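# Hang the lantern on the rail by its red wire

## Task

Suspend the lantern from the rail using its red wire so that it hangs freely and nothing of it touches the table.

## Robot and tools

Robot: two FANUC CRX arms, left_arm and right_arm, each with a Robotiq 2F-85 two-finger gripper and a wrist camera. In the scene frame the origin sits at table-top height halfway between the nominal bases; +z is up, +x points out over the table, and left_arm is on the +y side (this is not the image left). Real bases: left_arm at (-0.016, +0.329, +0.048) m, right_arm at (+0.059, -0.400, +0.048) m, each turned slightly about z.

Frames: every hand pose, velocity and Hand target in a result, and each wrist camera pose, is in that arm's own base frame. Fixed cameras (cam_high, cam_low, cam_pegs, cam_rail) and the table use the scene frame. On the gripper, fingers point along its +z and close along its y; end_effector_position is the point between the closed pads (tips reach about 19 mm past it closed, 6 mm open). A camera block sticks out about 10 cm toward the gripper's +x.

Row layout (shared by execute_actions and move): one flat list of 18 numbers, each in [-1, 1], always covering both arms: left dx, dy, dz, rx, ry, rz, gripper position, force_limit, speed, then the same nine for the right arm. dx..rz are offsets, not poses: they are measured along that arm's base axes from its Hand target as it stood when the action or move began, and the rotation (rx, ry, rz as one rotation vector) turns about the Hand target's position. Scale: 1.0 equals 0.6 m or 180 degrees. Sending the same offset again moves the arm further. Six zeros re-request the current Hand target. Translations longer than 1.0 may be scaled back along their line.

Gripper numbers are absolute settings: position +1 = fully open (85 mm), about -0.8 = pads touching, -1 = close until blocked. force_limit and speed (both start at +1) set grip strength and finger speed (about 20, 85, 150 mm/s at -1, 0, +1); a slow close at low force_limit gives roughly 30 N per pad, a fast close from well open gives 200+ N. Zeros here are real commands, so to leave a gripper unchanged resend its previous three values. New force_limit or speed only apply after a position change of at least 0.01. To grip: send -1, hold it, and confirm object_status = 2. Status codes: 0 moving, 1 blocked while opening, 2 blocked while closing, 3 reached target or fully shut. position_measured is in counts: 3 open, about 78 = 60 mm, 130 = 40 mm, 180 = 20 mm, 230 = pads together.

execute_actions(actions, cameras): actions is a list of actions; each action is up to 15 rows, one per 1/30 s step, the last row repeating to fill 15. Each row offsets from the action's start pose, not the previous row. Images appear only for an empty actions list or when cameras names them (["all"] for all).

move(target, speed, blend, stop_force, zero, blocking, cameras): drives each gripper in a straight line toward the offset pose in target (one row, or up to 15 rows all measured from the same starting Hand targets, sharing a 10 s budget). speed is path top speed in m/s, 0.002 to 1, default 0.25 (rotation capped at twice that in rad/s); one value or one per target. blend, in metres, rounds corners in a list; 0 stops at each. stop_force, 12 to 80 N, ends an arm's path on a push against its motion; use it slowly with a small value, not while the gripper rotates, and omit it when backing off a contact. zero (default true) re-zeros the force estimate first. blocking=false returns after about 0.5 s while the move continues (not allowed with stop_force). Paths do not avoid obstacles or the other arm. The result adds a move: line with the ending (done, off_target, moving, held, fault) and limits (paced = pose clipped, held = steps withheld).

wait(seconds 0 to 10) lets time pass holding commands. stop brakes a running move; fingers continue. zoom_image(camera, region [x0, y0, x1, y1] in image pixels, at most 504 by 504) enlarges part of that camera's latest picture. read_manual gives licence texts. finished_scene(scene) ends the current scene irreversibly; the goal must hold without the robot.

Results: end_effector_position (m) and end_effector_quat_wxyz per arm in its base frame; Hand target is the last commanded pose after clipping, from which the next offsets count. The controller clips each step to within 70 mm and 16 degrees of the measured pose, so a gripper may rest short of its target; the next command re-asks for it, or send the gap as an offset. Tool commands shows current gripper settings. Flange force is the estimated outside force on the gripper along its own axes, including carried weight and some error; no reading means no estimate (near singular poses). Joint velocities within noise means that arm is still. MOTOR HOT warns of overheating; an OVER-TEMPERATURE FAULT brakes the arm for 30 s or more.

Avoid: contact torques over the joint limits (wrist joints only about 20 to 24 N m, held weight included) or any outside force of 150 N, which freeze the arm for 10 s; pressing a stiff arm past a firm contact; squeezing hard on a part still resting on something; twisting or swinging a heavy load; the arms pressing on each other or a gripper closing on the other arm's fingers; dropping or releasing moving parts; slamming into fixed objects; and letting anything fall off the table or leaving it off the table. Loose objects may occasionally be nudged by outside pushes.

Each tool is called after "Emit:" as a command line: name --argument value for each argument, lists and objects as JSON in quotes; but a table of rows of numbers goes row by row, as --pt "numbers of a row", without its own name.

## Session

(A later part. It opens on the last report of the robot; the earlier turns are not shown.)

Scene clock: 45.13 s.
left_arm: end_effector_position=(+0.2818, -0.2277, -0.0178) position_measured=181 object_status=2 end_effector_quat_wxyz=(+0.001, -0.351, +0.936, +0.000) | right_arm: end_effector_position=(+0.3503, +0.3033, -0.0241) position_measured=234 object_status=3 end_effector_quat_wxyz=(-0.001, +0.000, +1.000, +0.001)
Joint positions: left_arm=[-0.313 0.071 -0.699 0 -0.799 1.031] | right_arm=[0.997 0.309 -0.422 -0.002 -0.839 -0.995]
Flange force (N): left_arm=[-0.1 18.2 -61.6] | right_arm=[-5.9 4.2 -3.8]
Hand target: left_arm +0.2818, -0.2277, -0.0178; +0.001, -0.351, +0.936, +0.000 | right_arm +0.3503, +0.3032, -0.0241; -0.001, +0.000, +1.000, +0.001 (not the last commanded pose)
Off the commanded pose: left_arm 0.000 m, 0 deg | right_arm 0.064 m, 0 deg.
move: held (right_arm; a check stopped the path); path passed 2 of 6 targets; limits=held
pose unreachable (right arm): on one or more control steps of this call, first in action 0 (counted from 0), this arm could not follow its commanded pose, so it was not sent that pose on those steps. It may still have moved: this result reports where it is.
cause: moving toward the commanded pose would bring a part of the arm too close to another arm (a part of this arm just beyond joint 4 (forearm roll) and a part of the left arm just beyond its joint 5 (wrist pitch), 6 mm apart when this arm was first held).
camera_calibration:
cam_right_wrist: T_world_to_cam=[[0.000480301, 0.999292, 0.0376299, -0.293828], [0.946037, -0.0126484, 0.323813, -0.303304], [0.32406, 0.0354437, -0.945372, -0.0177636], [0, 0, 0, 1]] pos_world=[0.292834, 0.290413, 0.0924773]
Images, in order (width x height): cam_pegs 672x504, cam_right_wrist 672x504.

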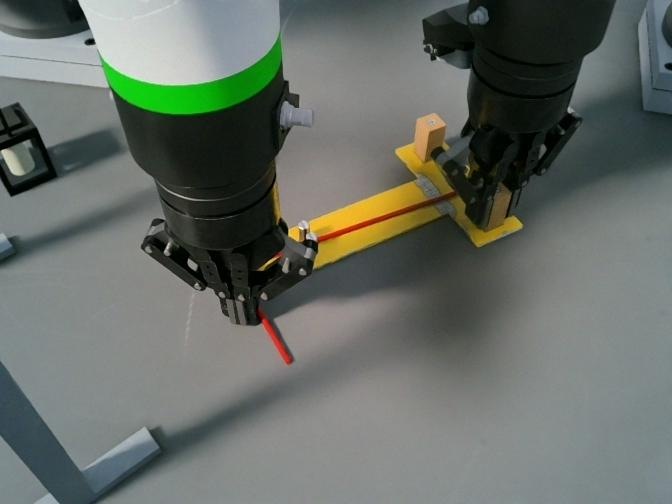

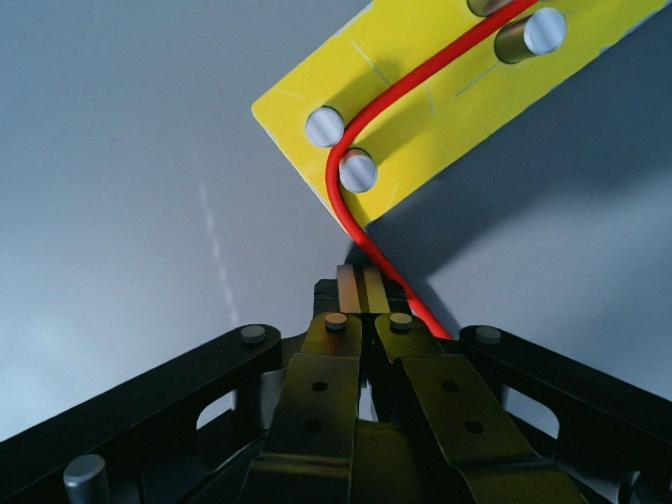

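Emit:
move --pt "0 0 0.004 0 0 0 -1 0 -1 0 0 0 0 0 0 -1 1 1" --pt "0.0863 0.0332 0.004 0 0 -0.0833 -1 0 -1 0 0 0 0 0 0 -1 1 1" --pt "0.1785 0.0428 0.004 0 0 -0.1667 -1 0 -1 0 0 0 0 0 0 -1 1 1" --pt "0.2698 0.0283 0.004 0 0 -0.25 -1 0 -1 0 0 0 0 0 0 -1 1 1" --pt "0.3545 -0.0093 0.004 0 0 -0.3333 -1 0 -1 0 0 0 0 0 0 -1 1 1" --speed 0.06 --blend '[0,0.003,0.003,0.003,0]' --cameras '["cam_pegs","cam_right_wrist","cam_left_wrist"]'

Scene clock: 55.37 s.
left_arm: end_effector_position=(+0.4945, -0.2333, -0.0154) position_measured=181 object_status=2 end_effector_quat_wxyz=(+0.000, +0.164, +0.987, -0.001) | right_arm: end_effector_position=(+0.3503, +0.3032, -0.0241) position_measured=234 object_status=3 end_effector_quat_wxyz=(-0.001, +0.000, +1.000, +0.001)
Joint positions: left_arm=[-0.2 0.465 -0.168 0.002 -0.936 -0.13] | right_arm=[0.997 0.309 -0.422 -0.002 -0.839 -0.995]
Flange force (N): left_arm=[6.2 4.5 -3.3] | right_arm=[-3.6 -0.6 -2.6]
Hand target: left_arm +0.4945, -0.2333, -0.0154; +0.000, +0.164, +0.986, -0.001 | right_arm +0.3503, +0.3032, -0.0241; -0.001, +0.000, +1.000, +0.001
Off the commanded pose: left_arm 0.000 m, 0 deg | right_arm 0.000 m, 0 deg.
move: done
camera_calibration:
cam_left_wrist: T_world_to_cam=[[0.324532, 0.945799, 0.0119435, 0.0608561], [0.89161, -0.310105, 0.329949, -0.490133], [0.315769, -0.0964301, -0.943923, -0.0624243], [0, 0, 0, 1]] pos_world=[0.436969, -0.21557, 0.102068]
cam_right_wrist: T_world_to_cam=[[0.000514364, 0.999295, 0.037536, -0.29373], [0.946036, -0.0126502, 0.323814, -0.303305], [0.324061, 0.0353438, -0.945376, -0.0177307], [0, 0, 0, 1]] pos_world=[0.292834, 0.290313, 0.0924776]
Images, in order (width x height): cam_pegs 672x504, cam_left_wrist 672x504, cam_right_wrist 672x504.

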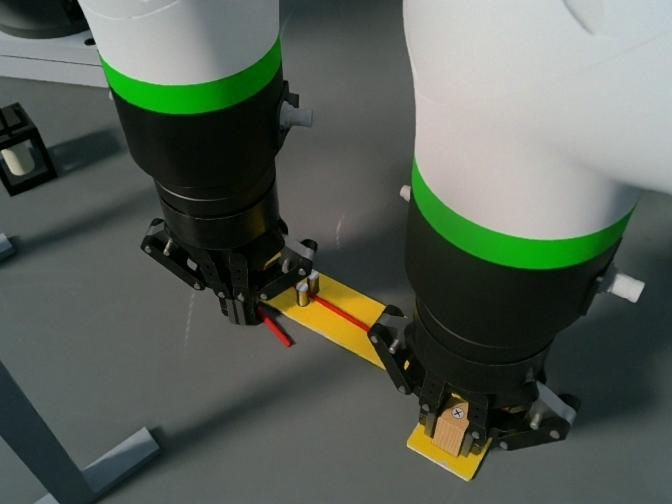

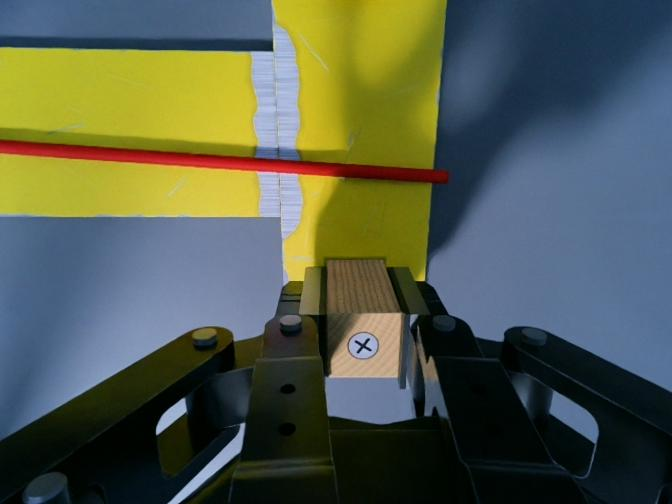

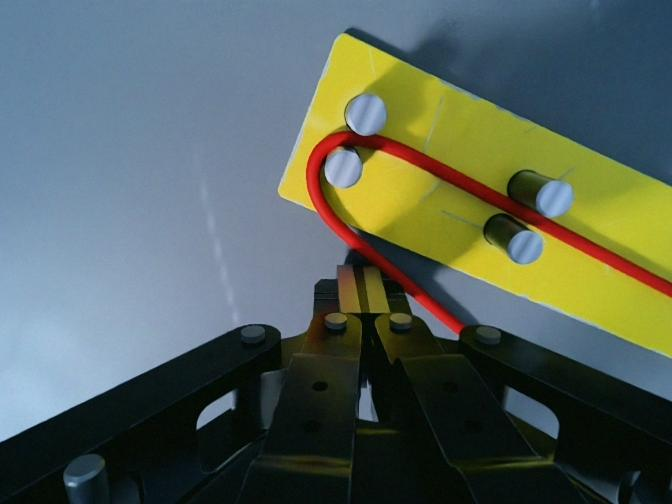

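Emit:
move --pt "0 0 0 0 0 0 -1 0 -1 0.04 -0.04 0 0 0 0 -1 1 1" --pt "0 0 0 0 0 0 -1 0 -1 0.04 -0.04 0.25 0 0 0 -1 1 1" --speed 0.1 --blend '[0.003,0]' --cameras '["cam_pegs","cam_right_wrist"]'

Scene clock: 58.37 s.
left_arm: end_effector_position=(+0.4945, -0.2333, -0.0154) position_measured=181 object_status=2 end_effector_quat_wxyz=(+0.000, +0.164, +0.986, -0.001) | right_arm: end_effector_position=(+0.3743, +0.2791, +0.1259) position_measured=234 object_status=3 end_effector_quat_wxyz=(-0.001, +0.000, +1.000, +0.001)
Joint positions: left_arm=[-0.2 0.466 -0.168 0.002 -0.936 -0.13] | right_arm=[0.922 0.115 -0.251 -0.002 -1.205 -0.921]
Flange force (N): left_arm=[4.1 -0.7 -2.1] | right_arm=[-4.7 7.0 -0.2]
Hand target: left_arm +0.4945, -0.2333, -0.0154; +0.000, +0.164, +0.986, -0.001 | right_arm +0.3743, +0.2792, +0.1259; -0.001, +0.000, +1.000, +0.001
Off the commanded pose: left_arm 0.000 m, 0 deg | right_arm 0.000 m, 0 deg.
move: done
camera_calibration:
cam_right_wrist: T_world_to_cam=[[0.000451102, 0.9993, 0.0374084, -0.275341], [0.946036, -0.012549, 0.323818, -0.374914], [0.32406, 0.0352436, -0.94538, 0.117175], [0, 0, 0, 1]] pos_world=[0.316834, 0.266313, 0.242478]
Images, in order (width x height): cam_pegs 672x504, cam_right_wrist 672x504.

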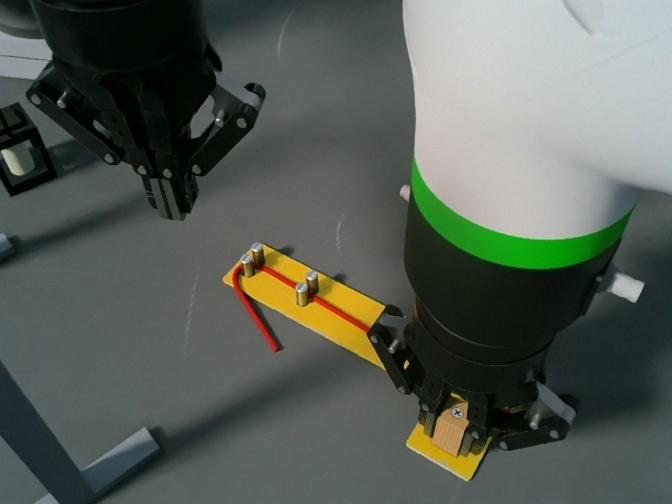

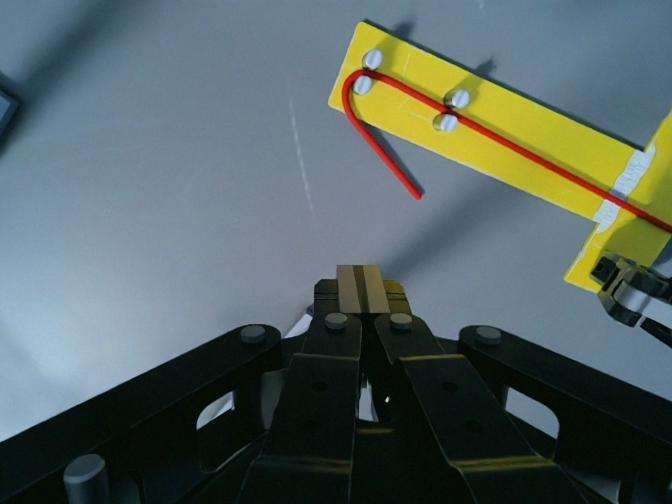

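Emit:
move --pt "0 0 0 0 0 0 0.2 0 0 0 0 0.2 0 0 0 -1 1 1" --pt "0 0 0.15 0 0 0 0.2 0 0 0 0 0.2 0 0 0 -1 1 1" --pt "0 0 0.15 0 0 -0.5 0.2 0 0 0 0 0.2 0 0 0 -1 1 1" --speed '[0.1,0.15,0.5]' --cameras '["cam_pegs","cam_right_wrist","cam_left_wrist"]'

Scene clock: 64.80 s.
left_arm: end_effector_position=(+0.4945, -0.2333, +0.0746) position_measured=104 object_status=3 end_effector_quat_wxyz=(+0.000, +0.813, +0.582, -0.001) | right_arm: end_effector_position=(+0.3743, +0.2792, +0.2459) position_measured=234 object_status=3 end_effector_quat_wxyz=(-0.001, +0.000, +1.000, +0.001)
Joint positions: left_arm=[-0.2 0.354 -0.085 0.001 -1.133 -1.7] | right_arm=[0.922 0.049 -0.035 -0.002 -1.486 -0.922]
Flange force (N): left_arm=[-0.4 -4.1 -0.6] | right_arm=[-5.0 6.6 -2.8]
Hand target: left_arm +0.4945, -0.2333, +0.0746; +0.000, +0.813, +0.582, -0.001 | right_arm +0.3743, +0.2792, +0.2459; -0.001, +0.000, +1.000, +0.001
Off the commanded pose: left_arm 0.000 m, 0 deg | right_arm 0.000 m, 0 deg.
move: done
camera_calibration:
cam_left_wrist: T_world_to_cam=[[0.945799, -0.324532, 0.0119435, -0.54377], [-0.310105, -0.89161, 0.329949, -0.0611231], [-0.0964301, -0.315769, -0.943923, 0.175127], [0, 0, 0, 1]] pos_world=[0.51223, -0.175669, 0.191968]
cam_right_wrist: T_world_to_cam=[[0.000514364, 0.999295, 0.037536, -0.279894], [0.946036, -0.0126502, 0.323814, -0.413743], [0.324061, 0.0353438, -0.945376, 0.230592], [0, 0, 0, 1]] pos_world=[0.316834, 0.266313, 0.362478]
Images, in order (width x height): cam_pegs 672x504, cam_left_wrist 672x504, cam_right_wrist 672x504.

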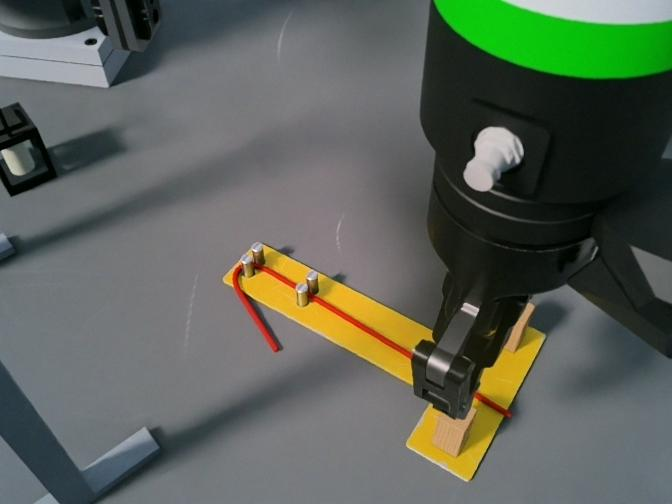

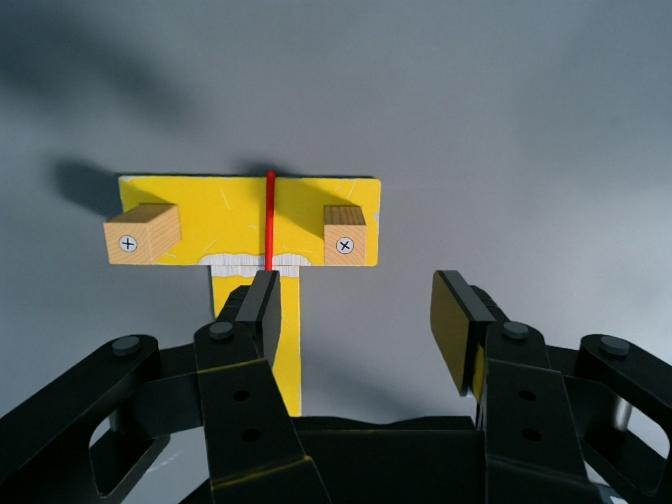

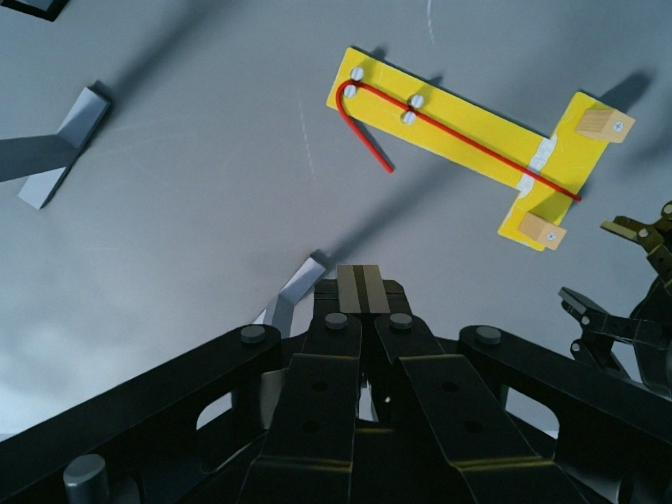

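Emit:
move --pt "0.006 -0.002 -0.154 0 0 0 0.2 0 0 0 0 0 0 0 0 -1 1 1" --pt "0.006 -0.002 -0.154 0 0 0 -1 0 -1 0 0 0 0 0 0 -1 1 1" --speed 0.1 --cameras '["cam_pegs","cam_right_wrist","cam_left_wrist"]'

Scene clock: 68.17 s.
left_arm: end_effector_position=(+0.4981, -0.2345, -0.0178) position_measured=181 object_status=0 end_effector_quat_wxyz=(+0.000, +0.813, +0.582, -0.001) | right_arm: end_effector_position=(+0.3743, +0.2792, +0.2459) position_measured=234 object_status=3 end_effector_quat_wxyz=(-0.001, +0.000, +1.000, +0.001)
Joint positions: left_arm=[-0.201 0.478 -0.155 0.001 -0.939 -1.699] | right_arm=[0.922 0.049 -0.035 -0.002 -1.486 -0.922]
Flange force (N): left_arm=[2.8 -10.0 -26.7] | right_arm=[-4.9 7.1 -2.4]
Hand target: left_arm +0.4981, -0.2345, -0.0178; +0.000, +0.813, +0.582, -0.001 | right_arm +0.3743, +0.2792, +0.2459; -0.001, +0.000, +1.000, +0.001
Off the commanded pose: left_arm 0.000 m, 0 deg | right_arm 0.000 m, 0 deg.
move: done
camera_calibration:
cam_left_wrist: T_world_to_cam=[[0.945799, -0.324532, 0.0119435, -0.546462], [-0.310105, -0.89161, 0.329949, -0.0306224], [-0.0964301, -0.315769, -0.943923, 0.0879707], [0, 0, 0, 1]] pos_world=[0.51583, -0.176869, 0.0996681]
cam_right_wrist: T_world_to_cam=[[0.000514364, 0.999295, 0.037536, -0.279894], [0.946036, -0.0126502, 0.323814, -0.413743], [0.324061, 0.0353438, -0.945376, 0.230592], [0, 0, 0, 1]] pos_world=[0.316834, 0.266313, 0.362478]
Images, in order (width x height): cam_pegs 672x504, cam_left_wrist 672x504, cam_right_wrist 672x504.

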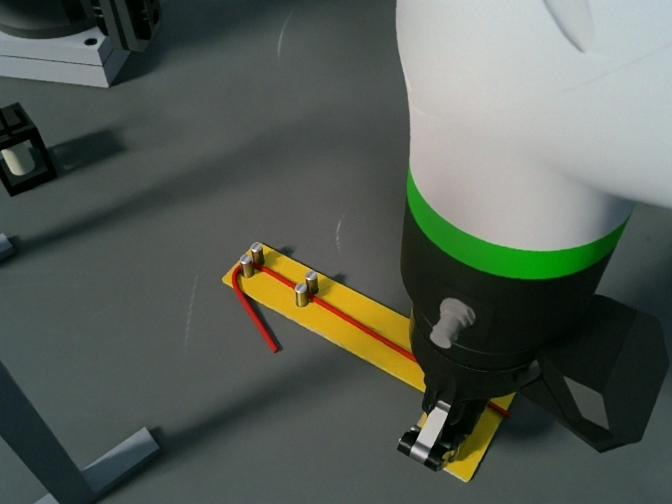

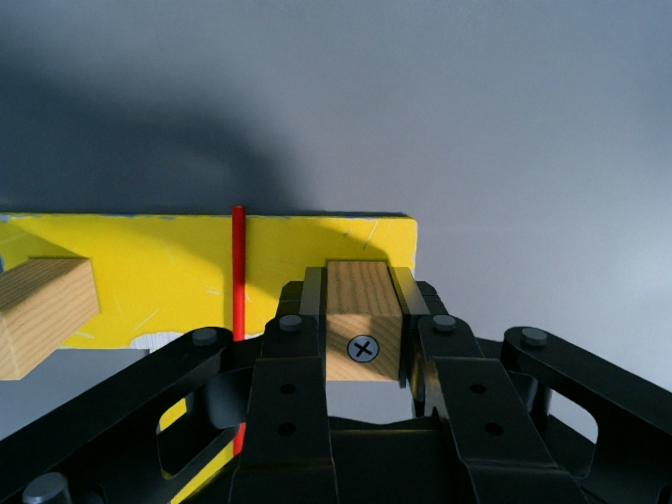

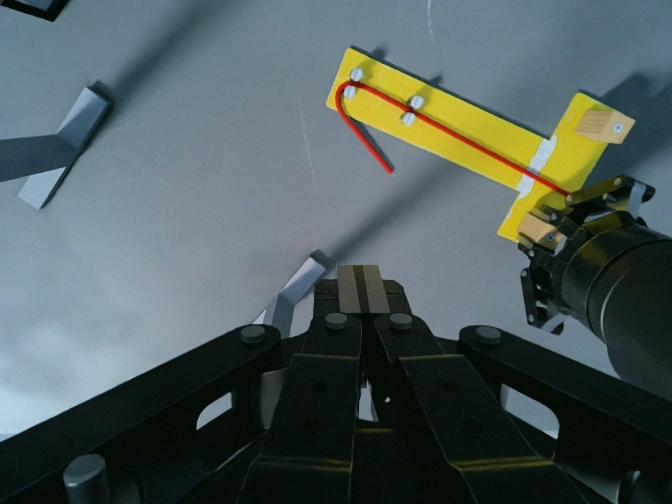

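Emit:
move --pt "0 0 0 0 0 0 0.2 0 0 0 0 0 0 0 0 -0.2 1 1" --pt "0 0 0.01 -0.131 0.045 0 0.2 0 0 0 0 0 0 0 0 -0.2 1 1" --pt "0 0 0.01 -0.131 0.045 0 -1 0 -1 0 0 0 0 0 0 -0.2 1 1" --speed 0.15 --cameras '["cam_left_wrist"]'

Emit:
move --target '[0,0,0,0,0,0,-1,0,-1,-0.0247,0.2405,-0.31,0,0,0.361,-0.2,1,1]' --speed 0.2 --cameras '["cam_right_wrist","cam_pegs"]'

Scene clock: 73.93 s.
left_arm: end_effector_position=(+0.4981, -0.2345, -0.0118) position_measured=182 object_status=0 end_effector_quat_wxyz=(+0.125, +0.794, +0.568, -0.177) | right_arm: end_effector_position=(+0.3743, +0.2792, +0.2459) position_measured=154 object_status=3 end_effector_quat_wxyz=(-0.001, +0.000, +1.000, +0.001)
Joint positions: left_arm=[0.008 0.512 -0.306 0.504 -0.97 -2.242] | right_arm=[0.922 0.049 -0.035 -0.002 -1.486 -0.922]
Flange force (N): left_arm=[-3.9 -5.3 -12.1] | right_arm=[-5.0 6.7 -3.1]
Hand target: left_arm +0.4981, -0.2345, -0.0118; +0.125, +0.794, +0.568, -0.177 | right_arm +0.3743, +0.2792, +0.2459; -0.001, +0.000, +1.000, +0.001
Off the commanded pose: left_arm 0.000 m, 0 deg | right_arm 0.000 m, 0 deg.
move: done
camera_calibration:
cam_left_wrist: T_world_to_cam=[[0.947425, -0.3198, 0.0106972, -0.546304], [-0.236333, -0.676828, 0.697174, -0.0146531], [-0.215716, -0.663048, -0.716822, 0.0742091], [0, 0, 0, 1]] pos_world=[0.530127, -0.135422, 0.0692544]
Images, in order (width x height): cam_left_wrist 672x504.

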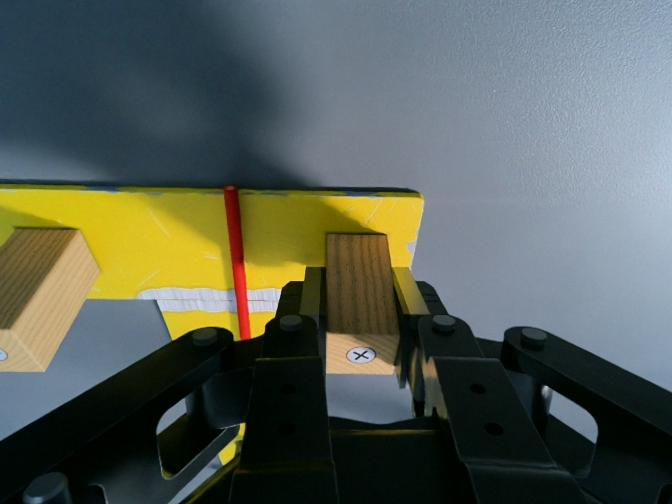

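Scene clock: 77.20 s.
left_arm: end_effector_position=(+0.4981, -0.2345, -0.0118) position_measured=182 object_status=2 end_effector_quat_wxyz=(+0.125, +0.794, +0.568, -0.177) | right_arm: end_effector_position=(+0.3595, +0.4234, +0.0599) position_measured=154 object_status=3 end_effector_quat_wxyz=(-0.001, -0.537, +0.844, +0.000)
Joint positions: left_arm=[0.008 0.512 -0.306 0.504 -0.97 -2.242] | right_arm=[1.102 0.39 -0.073 -0.002 -1.11 0.032]
Flange force (N): left_arm=[-4.1 -5.4 -12.3] | right_arm=[-10.4 -0.3 1.6]
Hand target: left_arm +0.4981, -0.2345, -0.0118; +0.125, +0.794, +0.568, -0.177 | right_arm +0.3595, +0.4235, +0.0599; -0.001, -0.537, +0.844, +0.000
Off the commanded pose: left_arm 0.000 m, 0 deg | right_arm 0.000 m, 0 deg.
move: done
camera_calibration:
cam_right_wrist: T_world_to_cam=[[-0.905294, 0.423133, 0.0374409, 0.152501], [0.411576, 0.851917, 0.323793, -0.511615], [0.105111, 0.308538, -0.945387, 0.0174849], [0, 0, 0, 1]] pos_world=[0.346789, 0.365931, 0.176478]
Images, in order (width x height): cam_pegs 672x504, cam_right_wrist 672x504.

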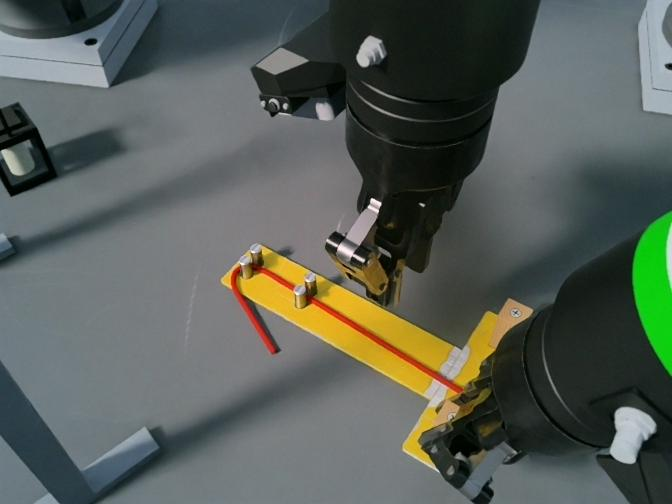

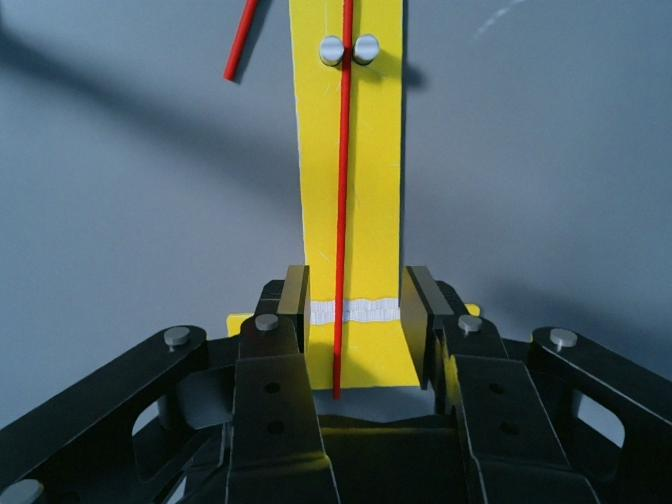

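Emit:
move --pt "0 0 0 0 0 0 -1 0 -1 0.0045 -0.002 -0.1323 0 0 0 -0.2 1 1" --pt "0 0 0 0 0 0 -1 0 -1 0.0045 -0.002 -0.1323 0 0 0 -1 -0.5 -1" --pt "0 0 0 0 0 0 -1 0 -1 0.0045 -0.002 -0.1233 0 0 0 -1 -0.5 -1" --speed 0.06 --cameras '["cam_right_wrist","cam_low"]'

Scene clock: 81.70 s.
left_arm: end_effector_position=(+0.4981, -0.2345, -0.0118) position_measured=182 object_status=2 end_effector_quat_wxyz=(+0.125, +0.794, +0.568, -0.177) | right_arm: end_effector_position=(+0.3622, +0.4222, -0.0141) position_measured=231 object_status=3 end_effector_quat_wxyz=(-0.001, -0.537, +0.844, +0.000)
Joint positions: left_arm=[0.008 0.512 -0.306 0.504 -0.97 -2.242] | right_arm=[1.097 0.485 -0.133 -0.002 -0.954 0.038]
Flange force (N): left_arm=[-3.0 -0.9 -5.2] | right_arm=[-9.5 -0.6 2.7]
Hand target: left_arm +0.4981, -0.2345, -0.0118; +0.125, +0.794, +0.568, -0.177 | right_arm +0.3622, +0.4223, -0.0141; -0.001, -0.537, +0.844, +0.000
Off the commanded pose: left_arm 0.000 m, 0 deg | right_arm 0.000 m, 0 deg.
move: done
camera_calibration:
cam_right_wrist: T_world_to_cam=[[-0.90534, 0.423028, 0.0374967, 0.158273], [0.411499, 0.851969, 0.323756, -0.487732], [0.105012, 0.30854, -0.945397, -0.0523526], [0, 0, 0, 1]] pos_world=[0.349489, 0.364731, 0.102478]
Images, in order (width x height): cam_low 672x504, cam_right_wrist 672x504.

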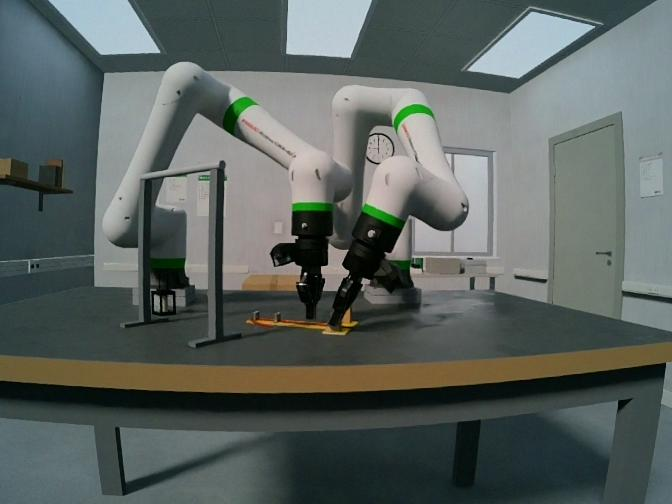

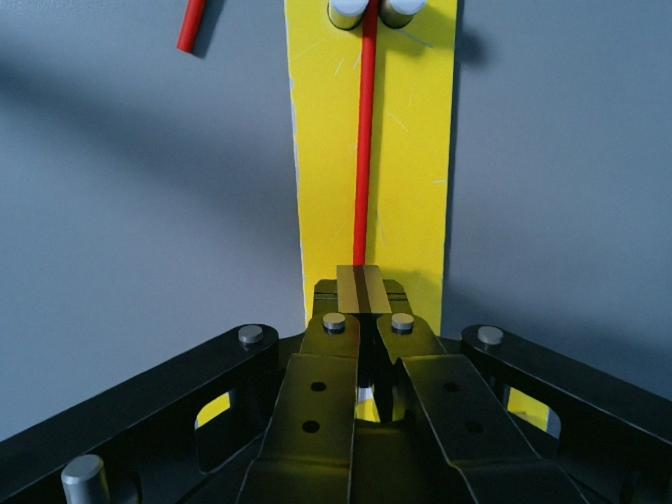

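Emit:
move --target '[0,0,0,0,0,0,-1,0,-1,0,0,0.025,0,0,0,-0.56,-0.5,-1]' --speed 0.06

Emit:
move --target '[0,0,0,0,0,0,-1,0,-1,0,0,-0.055,0,0,0,-0.56,-0.5,-1]' --speed 0.01 --stop_force 12 --cameras '["cam_right_wrist"]'

Scene clock: 82.80 s.
left_arm: end_effector_position=(+0.4981, -0.2345, -0.0118) position_measured=182 object_status=2 end_effector_quat_wxyz=(+0.125, +0.794, +0.568, -0.177) | right_arm: end_effector_position=(+0.3622, +0.4222, +0.0009) position_measured=200 object_status=0 end_effector_quat_wxyz=(-0.001, -0.537, +0.844, +0.000)
Joint positions: left_arm=[0.008 0.512 -0.306 0.504 -0.97 -2.242] | right_arm=[1.097 0.464 -0.123 -0.002 -0.985 0.038]
Flange force (N): left_arm=[-3.4 -1.0 -5.2] | right_arm=[-9.2 -0.7 2.2]
Hand target: left_arm +0.4981, -0.2345, -0.0118; +0.125, +0.794, +0.568, -0.177 | right_arm +0.3622, +0.4223, +0.0009; -0.001, -0.537, +0.844, +0.000
Off the commanded pose: left_arm 0.000 m, 0 deg | right_arm 0.000 m, 0 deg.
move: done

Scene clock: 85.83 s.
left_arm: end_effector_position=(+0.4981, -0.2345, -0.0118) position_measured=182 object_status=2 end_effector_quat_wxyz=(+0.125, +0.794, +0.568, -0.177) | right_arm: end_effector_position=(+0.3622, +0.4223, -0.0233) position_measured=200 object_status=3 end_effector_quat_wxyz=(-0.001, -0.537, +0.844, +0.000)
Joint positions: left_arm=[0.008 0.512 -0.306 0.504 -0.97 -2.242] | right_arm=[1.097 0.498 -0.139 -0.002 -0.935 0.038]
Flange force (N): left_arm=[-3.6 -2.9 -4.2] | right_arm=[-1.5 4.9 -25.7]
Hand target: left_arm +0.4981, -0.2345, -0.0118; +0.125, +0.794, +0.568, -0.177 | right_arm +0.3622, +0.4223, -0.0233; -0.001, -0.537, +0.844, +0.000 (not the last commanded pose)
Off the commanded pose: left_arm 0.000 m, 0 deg | right_arm 0.009 m, 0 deg.
move: contact (right_arm)
camera_calibration:
cam_right_wrist: T_world_to_cam=[[-0.905282, 0.423152, 0.0374938, 0.158553], [0.411602, 0.851875, 0.323873, -0.484765], [0.105108, 0.308629, -0.945357, -0.0611195], [0, 0, 0, 1]] pos_world=[0.349489, 0.364731, 0.0932779]
Images, in order (width x height): cam_right_wrist 672x504.

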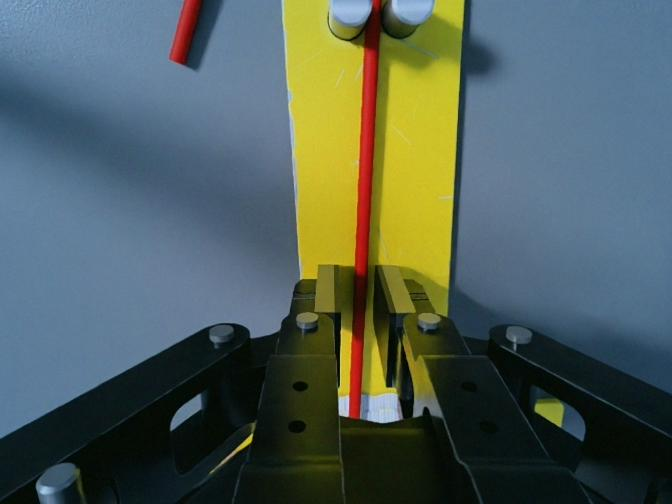

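Emit:
move --pt "0 0 0 0 0 0 -1 0 -1 0 0 0.0045 0 0 0 -0.56 -0.5 -1" --pt "0 0 0 0 0 0 -1 0 -1 0 0 0.0045 0 0 0 -1 -0.5 -1" --pt "0 0 0 0 0 0 -1 0 -1 0 0 0.014 0 0 0 -1 -0.5 -1" --speed 0.03 --cameras '["cam_right_wrist","cam_pegs"]'

Scene clock: 88.23 s.
left_arm: end_effector_position=(+0.4981, -0.2345, -0.0118) position_measured=182 object_status=2 end_effector_quat_wxyz=(+0.125, +0.794, +0.568, -0.177) | right_arm: end_effector_position=(+0.3622, +0.4223, -0.0149) position_measured=224 object_status=2 end_effector_quat_wxyz=(-0.001, -0.537, +0.844, +0.000)
Joint positions: left_arm=[0.008 0.512 -0.306 0.504 -0.97 -2.242] | right_arm=[1.097 0.486 -0.134 -0.002 -0.952 0.038]
Flange force (N): left_arm=[-4.0 -0.8 -6.2] | right_arm=[-8.2 0.3 4.6]
Hand target: left_arm +0.4981, -0.2345, -0.0118; +0.125, +0.794, +0.568, -0.177 | right_arm +0.3622, +0.4223, -0.0149; -0.001, -0.537, +0.844, +0.000
Off the commanded pose: left_arm 0.000 m, 0 deg | right_arm 0.000 m, 0 deg.
move: done
camera_calibration:
cam_right_wrist: T_world_to_cam=[[-0.905329, 0.423047, 0.0375496, 0.158286], [0.411524, 0.851926, 0.323836, -0.487474], [0.105008, 0.308631, -0.945368, -0.0531439], [0, 0, 0, 1]] pos_world=[0.349489, 0.364731, 0.101678]
Images, in order (width x height): cam_pegs 672x504, cam_right_wrist 672x504.

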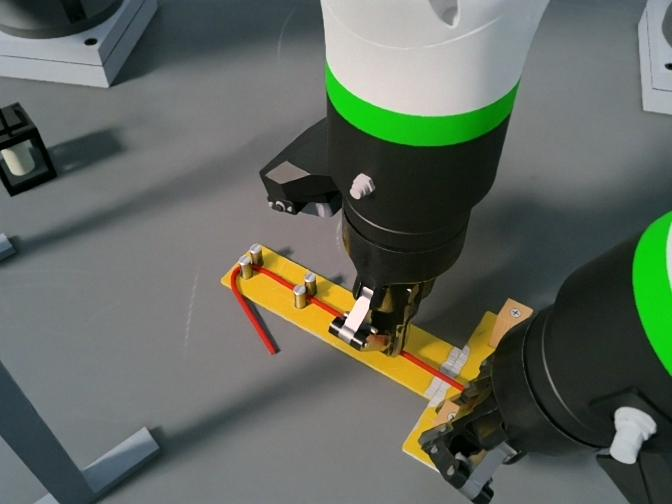

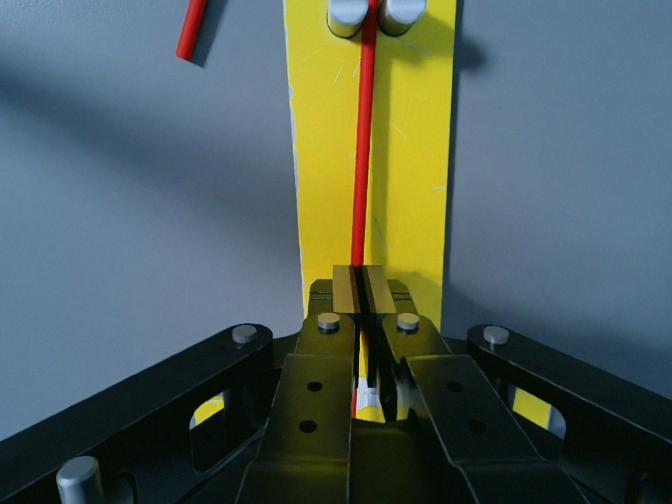

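Emit:
move --pt "0 0 0 0 0 0 -1 0 -1 -0.0385 -0.083 0 0 0 0 -1 -0.5 -1" --pt "0 0 0 0 0 0 -1 0 -1 -0.0385 -0.083 -0.0095 0 0 0 -1 -0.5 -1" --pt "0 0 0 0 0 0 -1 0 -1 -0.0385 -0.083 -0.0095 0 0 0 -0.56 -0.5 -1" --speed 0.04 --cameras '["cam_right_wrist","cam_pegs"]'

Scene clock: 91.27 s.
left_arm: end_effector_position=(+0.4981, -0.2345, -0.0118) position_measured=182 object_status=2 end_effector_quat_wxyz=(+0.125, +0.794, +0.568, -0.177) | right_arm: end_effector_position=(+0.3391, +0.3725, -0.0206) position_measured=200 object_status=0 end_effector_quat_wxyz=(-0.001, -0.537, +0.844, +0.000)
Joint positions: left_arm=[0.008 0.512 -0.306 0.504 -0.97 -2.242] | right_arm=[1.092 0.387 -0.3 -0.002 -0.885 0.043]
Flange force (N): left_arm=[-3.6 -0.7 -6.8] | right_arm=[-8.2 0.4 2.8]
Hand target: left_arm +0.4981, -0.2345, -0.0118; +0.125, +0.794, +0.568, -0.177 | right_arm +0.3391, +0.3725, -0.0206; -0.001, -0.537, +0.844, +0.000
Off the commanded pose: left_arm 0.000 m, 0 deg | right_arm 0.000 m, 0 deg.
move: done
camera_calibration:
cam_right_wrist: T_world_to_cam=[[-0.905292, 0.423125, 0.0375794, 0.158616], [0.411607, 0.851887, 0.323834, -0.43371], [0.105009, 0.308632, -0.945367, -0.0407376], [0, 0, 0, 1]] pos_world=[0.326389, 0.314931, 0.0959775]
Images, in order (width x height): cam_pegs 672x504, cam_right_wrist 672x504.

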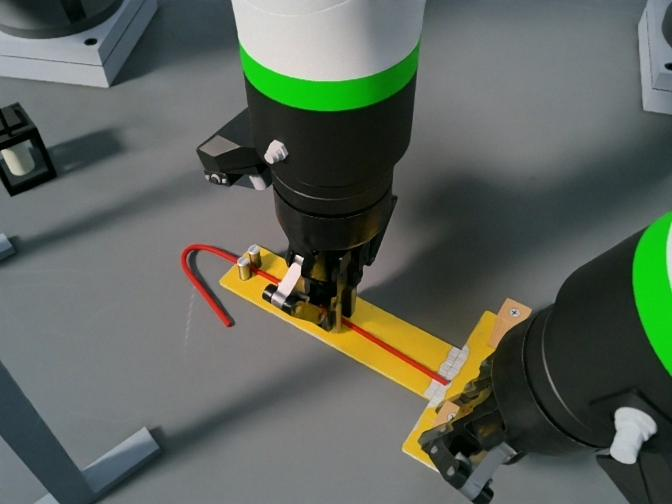

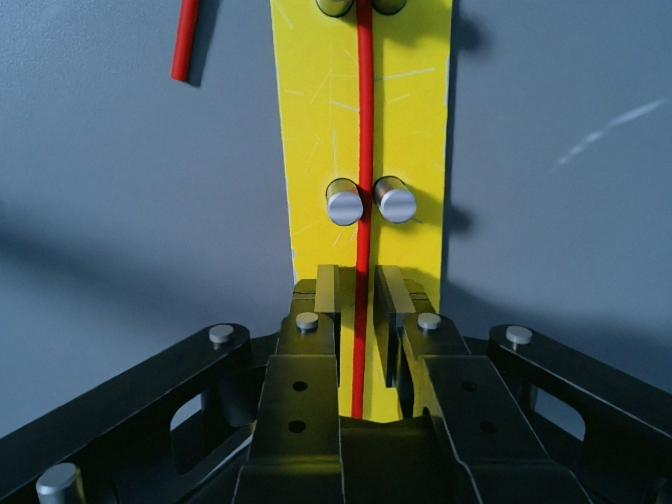

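Emit:
move --pt "0 0 0 0 0 0 -1 0 -1 0.025 0.053 0 0 0 0 -0.56 -0.5 -1" --pt "0 0 0 0 0 0 -1 0 -1 0.025 0.053 0 0 0 0 -1 -0.5 -1" --pt "0 0 0 0 0 0 -1 0 -1 0.025 0.053 0.01 0 0 0 -1 -0.5 -1" --speed 0.04

Emit:
move --pt "0 0 0 0 0 0 -1 0 -1 -0.0502 0.0103 0 0 0 0.1667 -1 -0.5 -1" --pt "0 0 0 0 0 0 -1 0 -1 -0.0955 -0.0043 0 0 0 0.333 -1 -0.5 -1" --pt "0 0 0 0 0 0 -1 0 -1 -0.1258 -0.0377 0 0 0 0.5 -1 -0.5 -1" --speed 0.12 --blend '[0.004,0.004,0]' --cameras '["cam_right_wrist","cam_pegs"]'

Scene clock: 94.77 s.
left_arm: end_effector_position=(+0.4981, -0.2345, -0.0118) position_measured=182 object_status=2 end_effector_quat_wxyz=(+0.125, +0.794, +0.568, -0.177) | right_arm: end_effector_position=(+0.3541, +0.4043, -0.0146) position_measured=225 object_status=2 end_effector_quat_wxyz=(-0.001, -0.537, +0.844, +0.000)
Joint positions: left_arm=[0.008 0.512 -0.306 0.504 -0.97 -2.242] | right_arm=[1.095 0.447 -0.193 -0.002 -0.932 0.04]
Flange force (N): left_arm=[-4.6 -0.5 -6.7] | right_arm=[-8.8 0.9 4.6]
Hand target: left_arm +0.4981, -0.2345, -0.0118; +0.125, +0.794, +0.568, -0.177 | right_arm +0.3541, +0.4043, -0.0146; -0.001, -0.537, +0.844, +0.000
Off the commanded pose: left_arm 0.000 m, 0 deg | right_arm 0.000 m, 0 deg.
move: done

Scene clock: 101.67 s.
left_arm: end_effector_position=(+0.4981, -0.2345, -0.0118) position_measured=182 object_status=2 end_effector_quat_wxyz=(+0.125, +0.794, +0.568, -0.177) | right_arm: end_effector_position=(+0.2786, +0.3817, -0.0146) position_measured=225 object_status=2 end_effector_quat_wxyz=(+0.001, +0.976, -0.217, +0.000)
Joint positions: left_arm=[0.008 0.512 -0.306 0.504 -0.97 -2.242] | right_arm=[1.22 0.313 -0.389 0.001 -0.871 1.484]
Flange force (N): left_arm=[-6.9 -2.0 -1.0] | right_arm=[-2.9 -12.5 2.8]
Hand target: left_arm +0.4981, -0.2345, -0.0118; +0.125, +0.794, +0.568, -0.177 | right_arm +0.2786, +0.3817, -0.0146; +0.001, +0.976, -0.217, +0.000
Off the commanded pose: left_arm 0.000 m, 0 deg | right_arm 0.000 m, 0 deg.
move: done
camera_calibration:
cam_right_wrist: T_world_to_cam=[[-0.423014, -0.905346, 0.0375367, 0.472439], [-0.851943, 0.411488, 0.323837, 0.101538], [-0.30863, 0.105008, -0.945368, 0.161411], [0, 0, 0, 1]] pos_world=[0.336169, 0.368989, 0.101978]
Images, in order (width x height): cam_pegs 672x504, cam_right_wrist 672x504.

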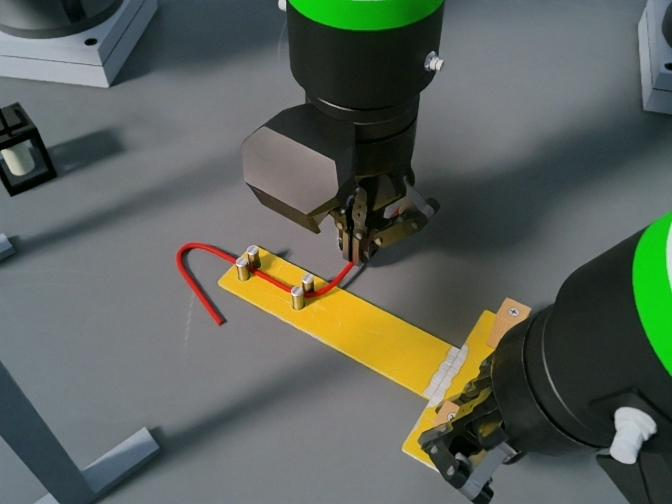

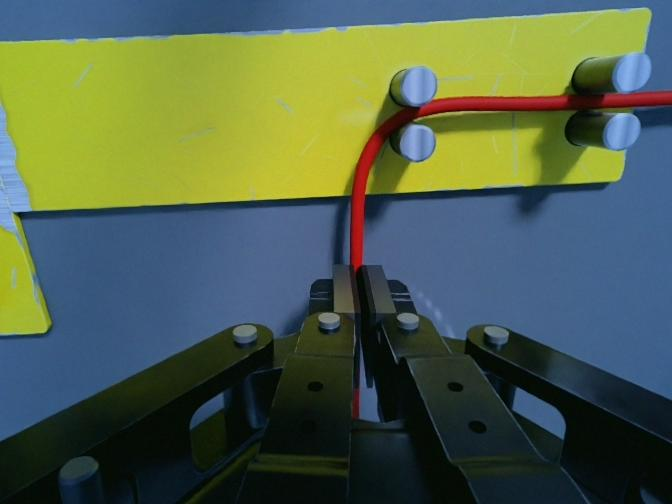

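Emit:
move --pt "0 0 0 0 0 0 -1 0 -1 -0.0092 -0.0413 0 0 0 0.1667 -1 -0.5 -1" --pt "0 0 0 0 0 0 -1 0 -1 -0.0007 -0.0737 0 0 0 0.3056 -1 -0.5 -1" --pt "0 0 0 0 0 0 -1 0 -1 0.0147 -0.0938 0 0 0 0.4167 -1 -0.5 -1" --speed 0.12 --blend '[0.004,0.004,0]' --cameras '["cam_right_wrist","cam_pegs"]'

Scene clock: 107.80 s.
left_arm: end_effector_position=(+0.4981, -0.2345, -0.0118) position_measured=182 object_status=2 end_effector_quat_wxyz=(+0.125, +0.794, +0.568, -0.177) | right_arm: end_effector_position=(+0.2874, +0.3253, -0.0147) position_measured=225 object_status=2 end_effector_quat_wxyz=(+0.001, +0.906, +0.422, +0.001)
Joint positions: left_arm=[0.008 0.512 -0.306 0.504 -0.97 -2.242] | right_arm=[1.153 0.229 -0.501 0.002 -0.84 2.86]
Flange force (N): left_arm=[-2.9 8.8 1.7] | right_arm=[5.3 -13.3 1.8]
Hand target: left_arm +0.4981, -0.2345, -0.0118; +0.125, +0.794, +0.568, -0.177 | right_arm +0.2875, +0.3254, -0.0146; +0.000, +0.906, +0.422, +0.001
Off the commanded pose: left_arm 0.000 m, 0 deg | right_arm 0.000 m, 0 deg.
move: done
camera_calibration:
cam_right_wrist: T_world_to_cam=[[0.765032, -0.642895, 0.037585, -0.00174165], [-0.617919, -0.716368, 0.324025, 0.431817], [-0.181389, -0.271114, -0.945302, 0.255825], [0, 0, 0, 1]] pos_world=[0.314564, 0.377578, 0.101978]
Images, in order (width x height): cam_pegs 672x504, cam_right_wrist 672x504.

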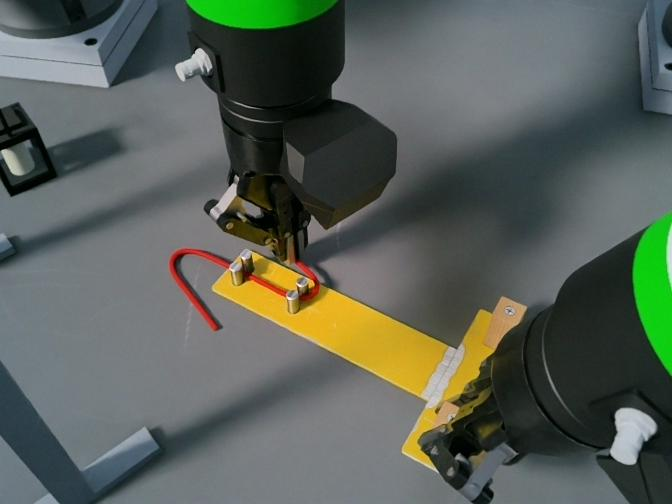

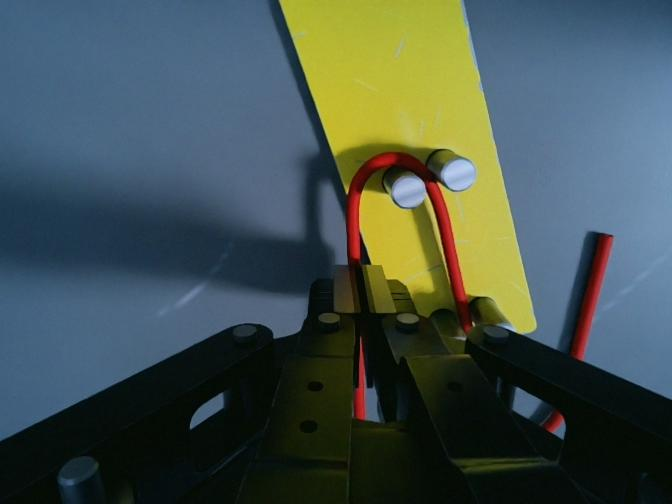

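Emit:
move --pt "0 0 0 0 0 0 -1 0 -1 0 0 -0.007 0 0 0 -0.6 -0.5 -1" --pt "0 0 0 0 0 0 -1 0 -1 0 0 0.15 0 0 0 -0.6 -0.5 -1" --pt "0 0 0 0 0 0 -1 0 -1 -0.07 -0.07 0.25 0 0 -0.6 -0.6 -0.5 -1" --speed '[0.04,0.1,0.35]' --cameras '["cam_right_wrist","cam_pegs","cam_rail"]'

Scene clock: 112.97 s.
left_arm: end_effector_position=(+0.4981, -0.2345, -0.0118) position_measured=182 object_status=2 end_effector_quat_wxyz=(+0.125, +0.794, +0.568, -0.177) | right_arm: end_effector_position=(+0.2454, +0.2834, +0.1354) position_measured=204 object_status=3 end_effector_quat_wxyz=(+0.001, +0.875, -0.485, +0.000)
Joint positions: left_arm=[0.008 0.512 -0.306 0.504 -0.97 -2.242] | right_arm=[1.211 -0.13 -0.471 0 -1.232 0.918]
Flange force (N): left_arm=[-2.3 -2.2 -4.2] | right_arm=[-5.0 -4.8 -1.6]
Hand target: left_arm +0.4981, -0.2345, -0.0118; +0.125, +0.794, +0.568, -0.177 | right_arm +0.2455, +0.2834, +0.1354; +0.001, +0.875, -0.485, +0.000
Off the commanded pose: left_arm 0.000 m, 0 deg | right_arm 0.000 m, 0 deg.
move: done
camera_calibration:
cam_right_wrist: T_world_to_cam=[[-0.847847, -0.528909, 0.037548, 0.361359], [-0.490394, 0.809098, 0.323843, -0.136297], [-0.201663, 0.256156, -0.945365, 0.234203], [0, 0, 0, 1]] pos_world=[0.286768, 0.241412, 0.251978]
Images, in order (width x height): cam_pegs 672x504, cam_rail 672x504, cam_right_wrist 672x504.

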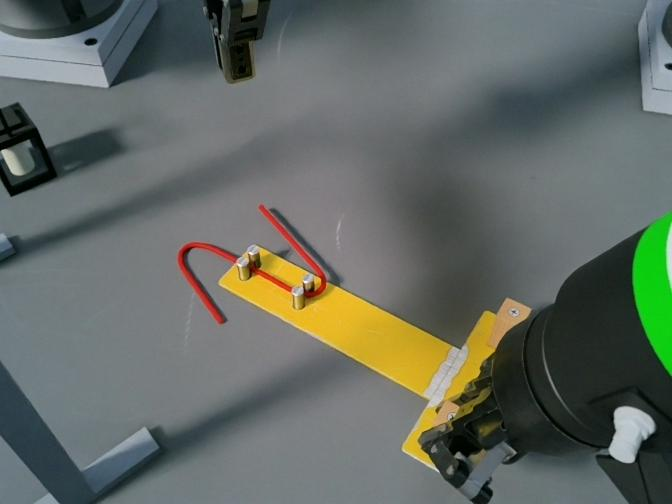

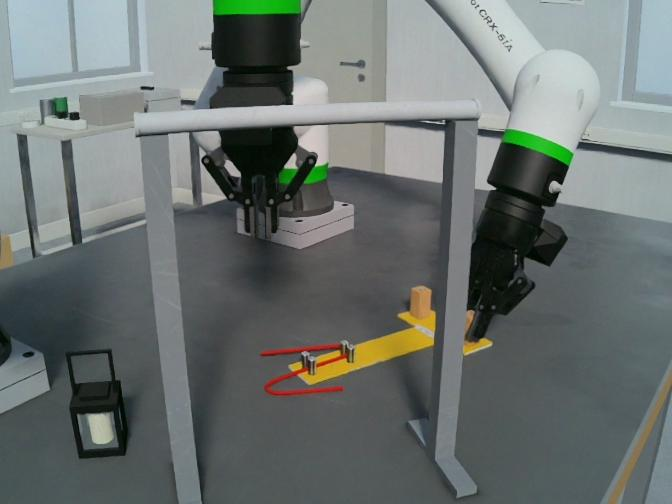

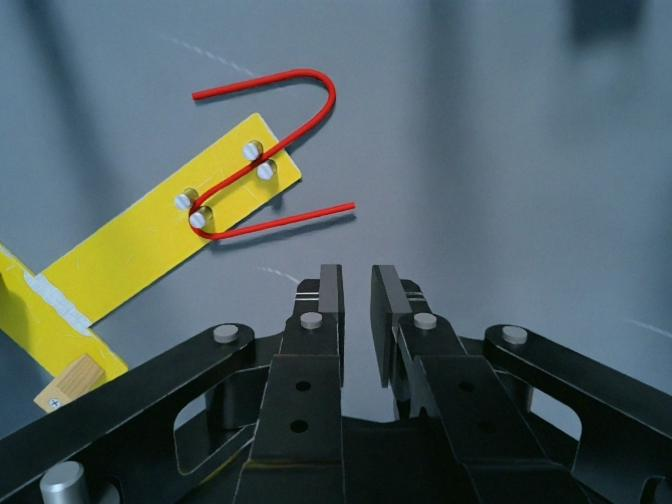

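Emit:
move --pt "0 0 0 0 0 0 0.2 0 0 0 0 0.1 0 0 0 -0.6 -0.5 -1" --pt "0 0 0.13 0 0 0 0.2 0 0 -0.1 -0.5 0.3 0 0 0 -0.6 -0.5 -1" --pt "-0.174 -0.25 0.19 0.131 -0.045 0 0.2 0 0 -0.1 -0.8 0.4 0 0 0 -0.6 -0.5 -1" --speed '[0.1,0.2,0.25]' --cameras '["cam_left_wrist","cam_pegs"]'

Scene clock: 118.93 s.
left_arm: end_effector_position=(+0.3937, -0.3845, +0.1022) position_measured=104 object_status=3 end_effector_quat_wxyz=(+0.000, +0.813, +0.582, -0.001) | right_arm: end_effector_position=(+0.1855, -0.1966, +0.3754) position_measured=204 object_status=3 end_effector_quat_wxyz=(+0.001, +0.875, -0.485, +0.000)
Joint positions: left_arm=[-0.534 0.335 -0.04 0.001 -1.196 -1.366] | right_arm=[-0.31 -0.435 -0.126 0.002 -1.88 2.44]
Flange force (N): left_arm=[1.2 -4.3 -0.2] | right_arm=[1.5 -3.8 -4.7]
Hand target: left_arm +0.3937, -0.3845, +0.1022; +0.000, +0.813, +0.582, -0.001 | right_arm +0.1855, -0.1966, +0.3754; +0.001, +0.875, -0.485, +0.000
Off the commanded pose: left_arm 0.000 m, 0 deg | right_arm 0.000 m, 0 deg.
move: done
camera_calibration:
cam_left_wrist: T_world_to_cam=[[0.945799, -0.324532, 0.0119435, -0.497834], [-0.310105, -0.89161, 0.329949, -0.236333], [-0.0964301, -0.315769, -0.943923, 0.143809], [0, 0, 0, 1]] pos_world=[0.41143, -0.326869, 0.219668]
Images, in order (width x height): cam_pegs 672x504, cam_left_wrist 672x504.

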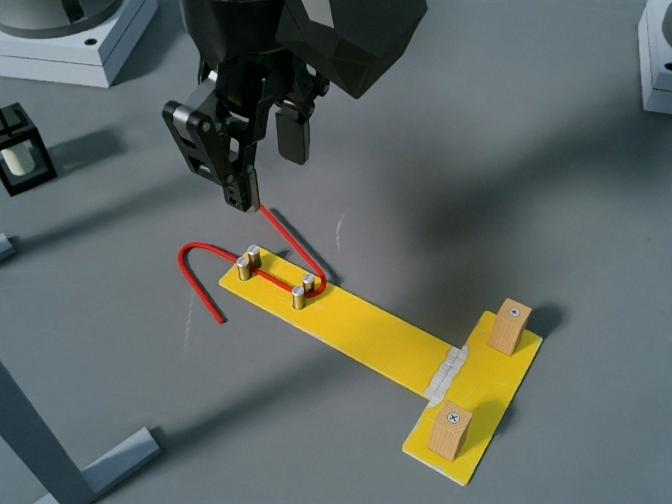

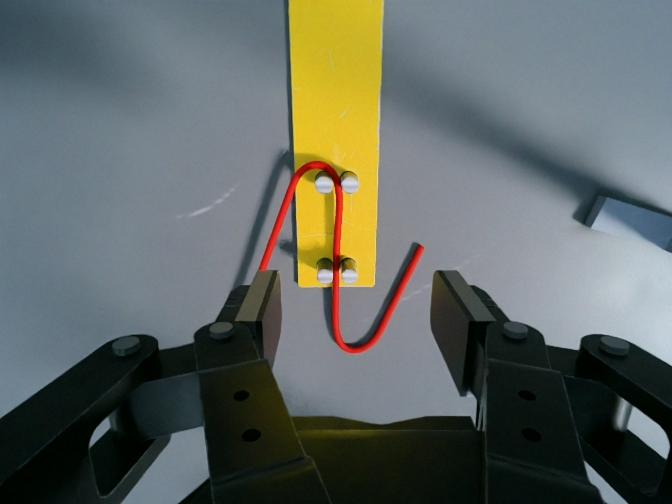

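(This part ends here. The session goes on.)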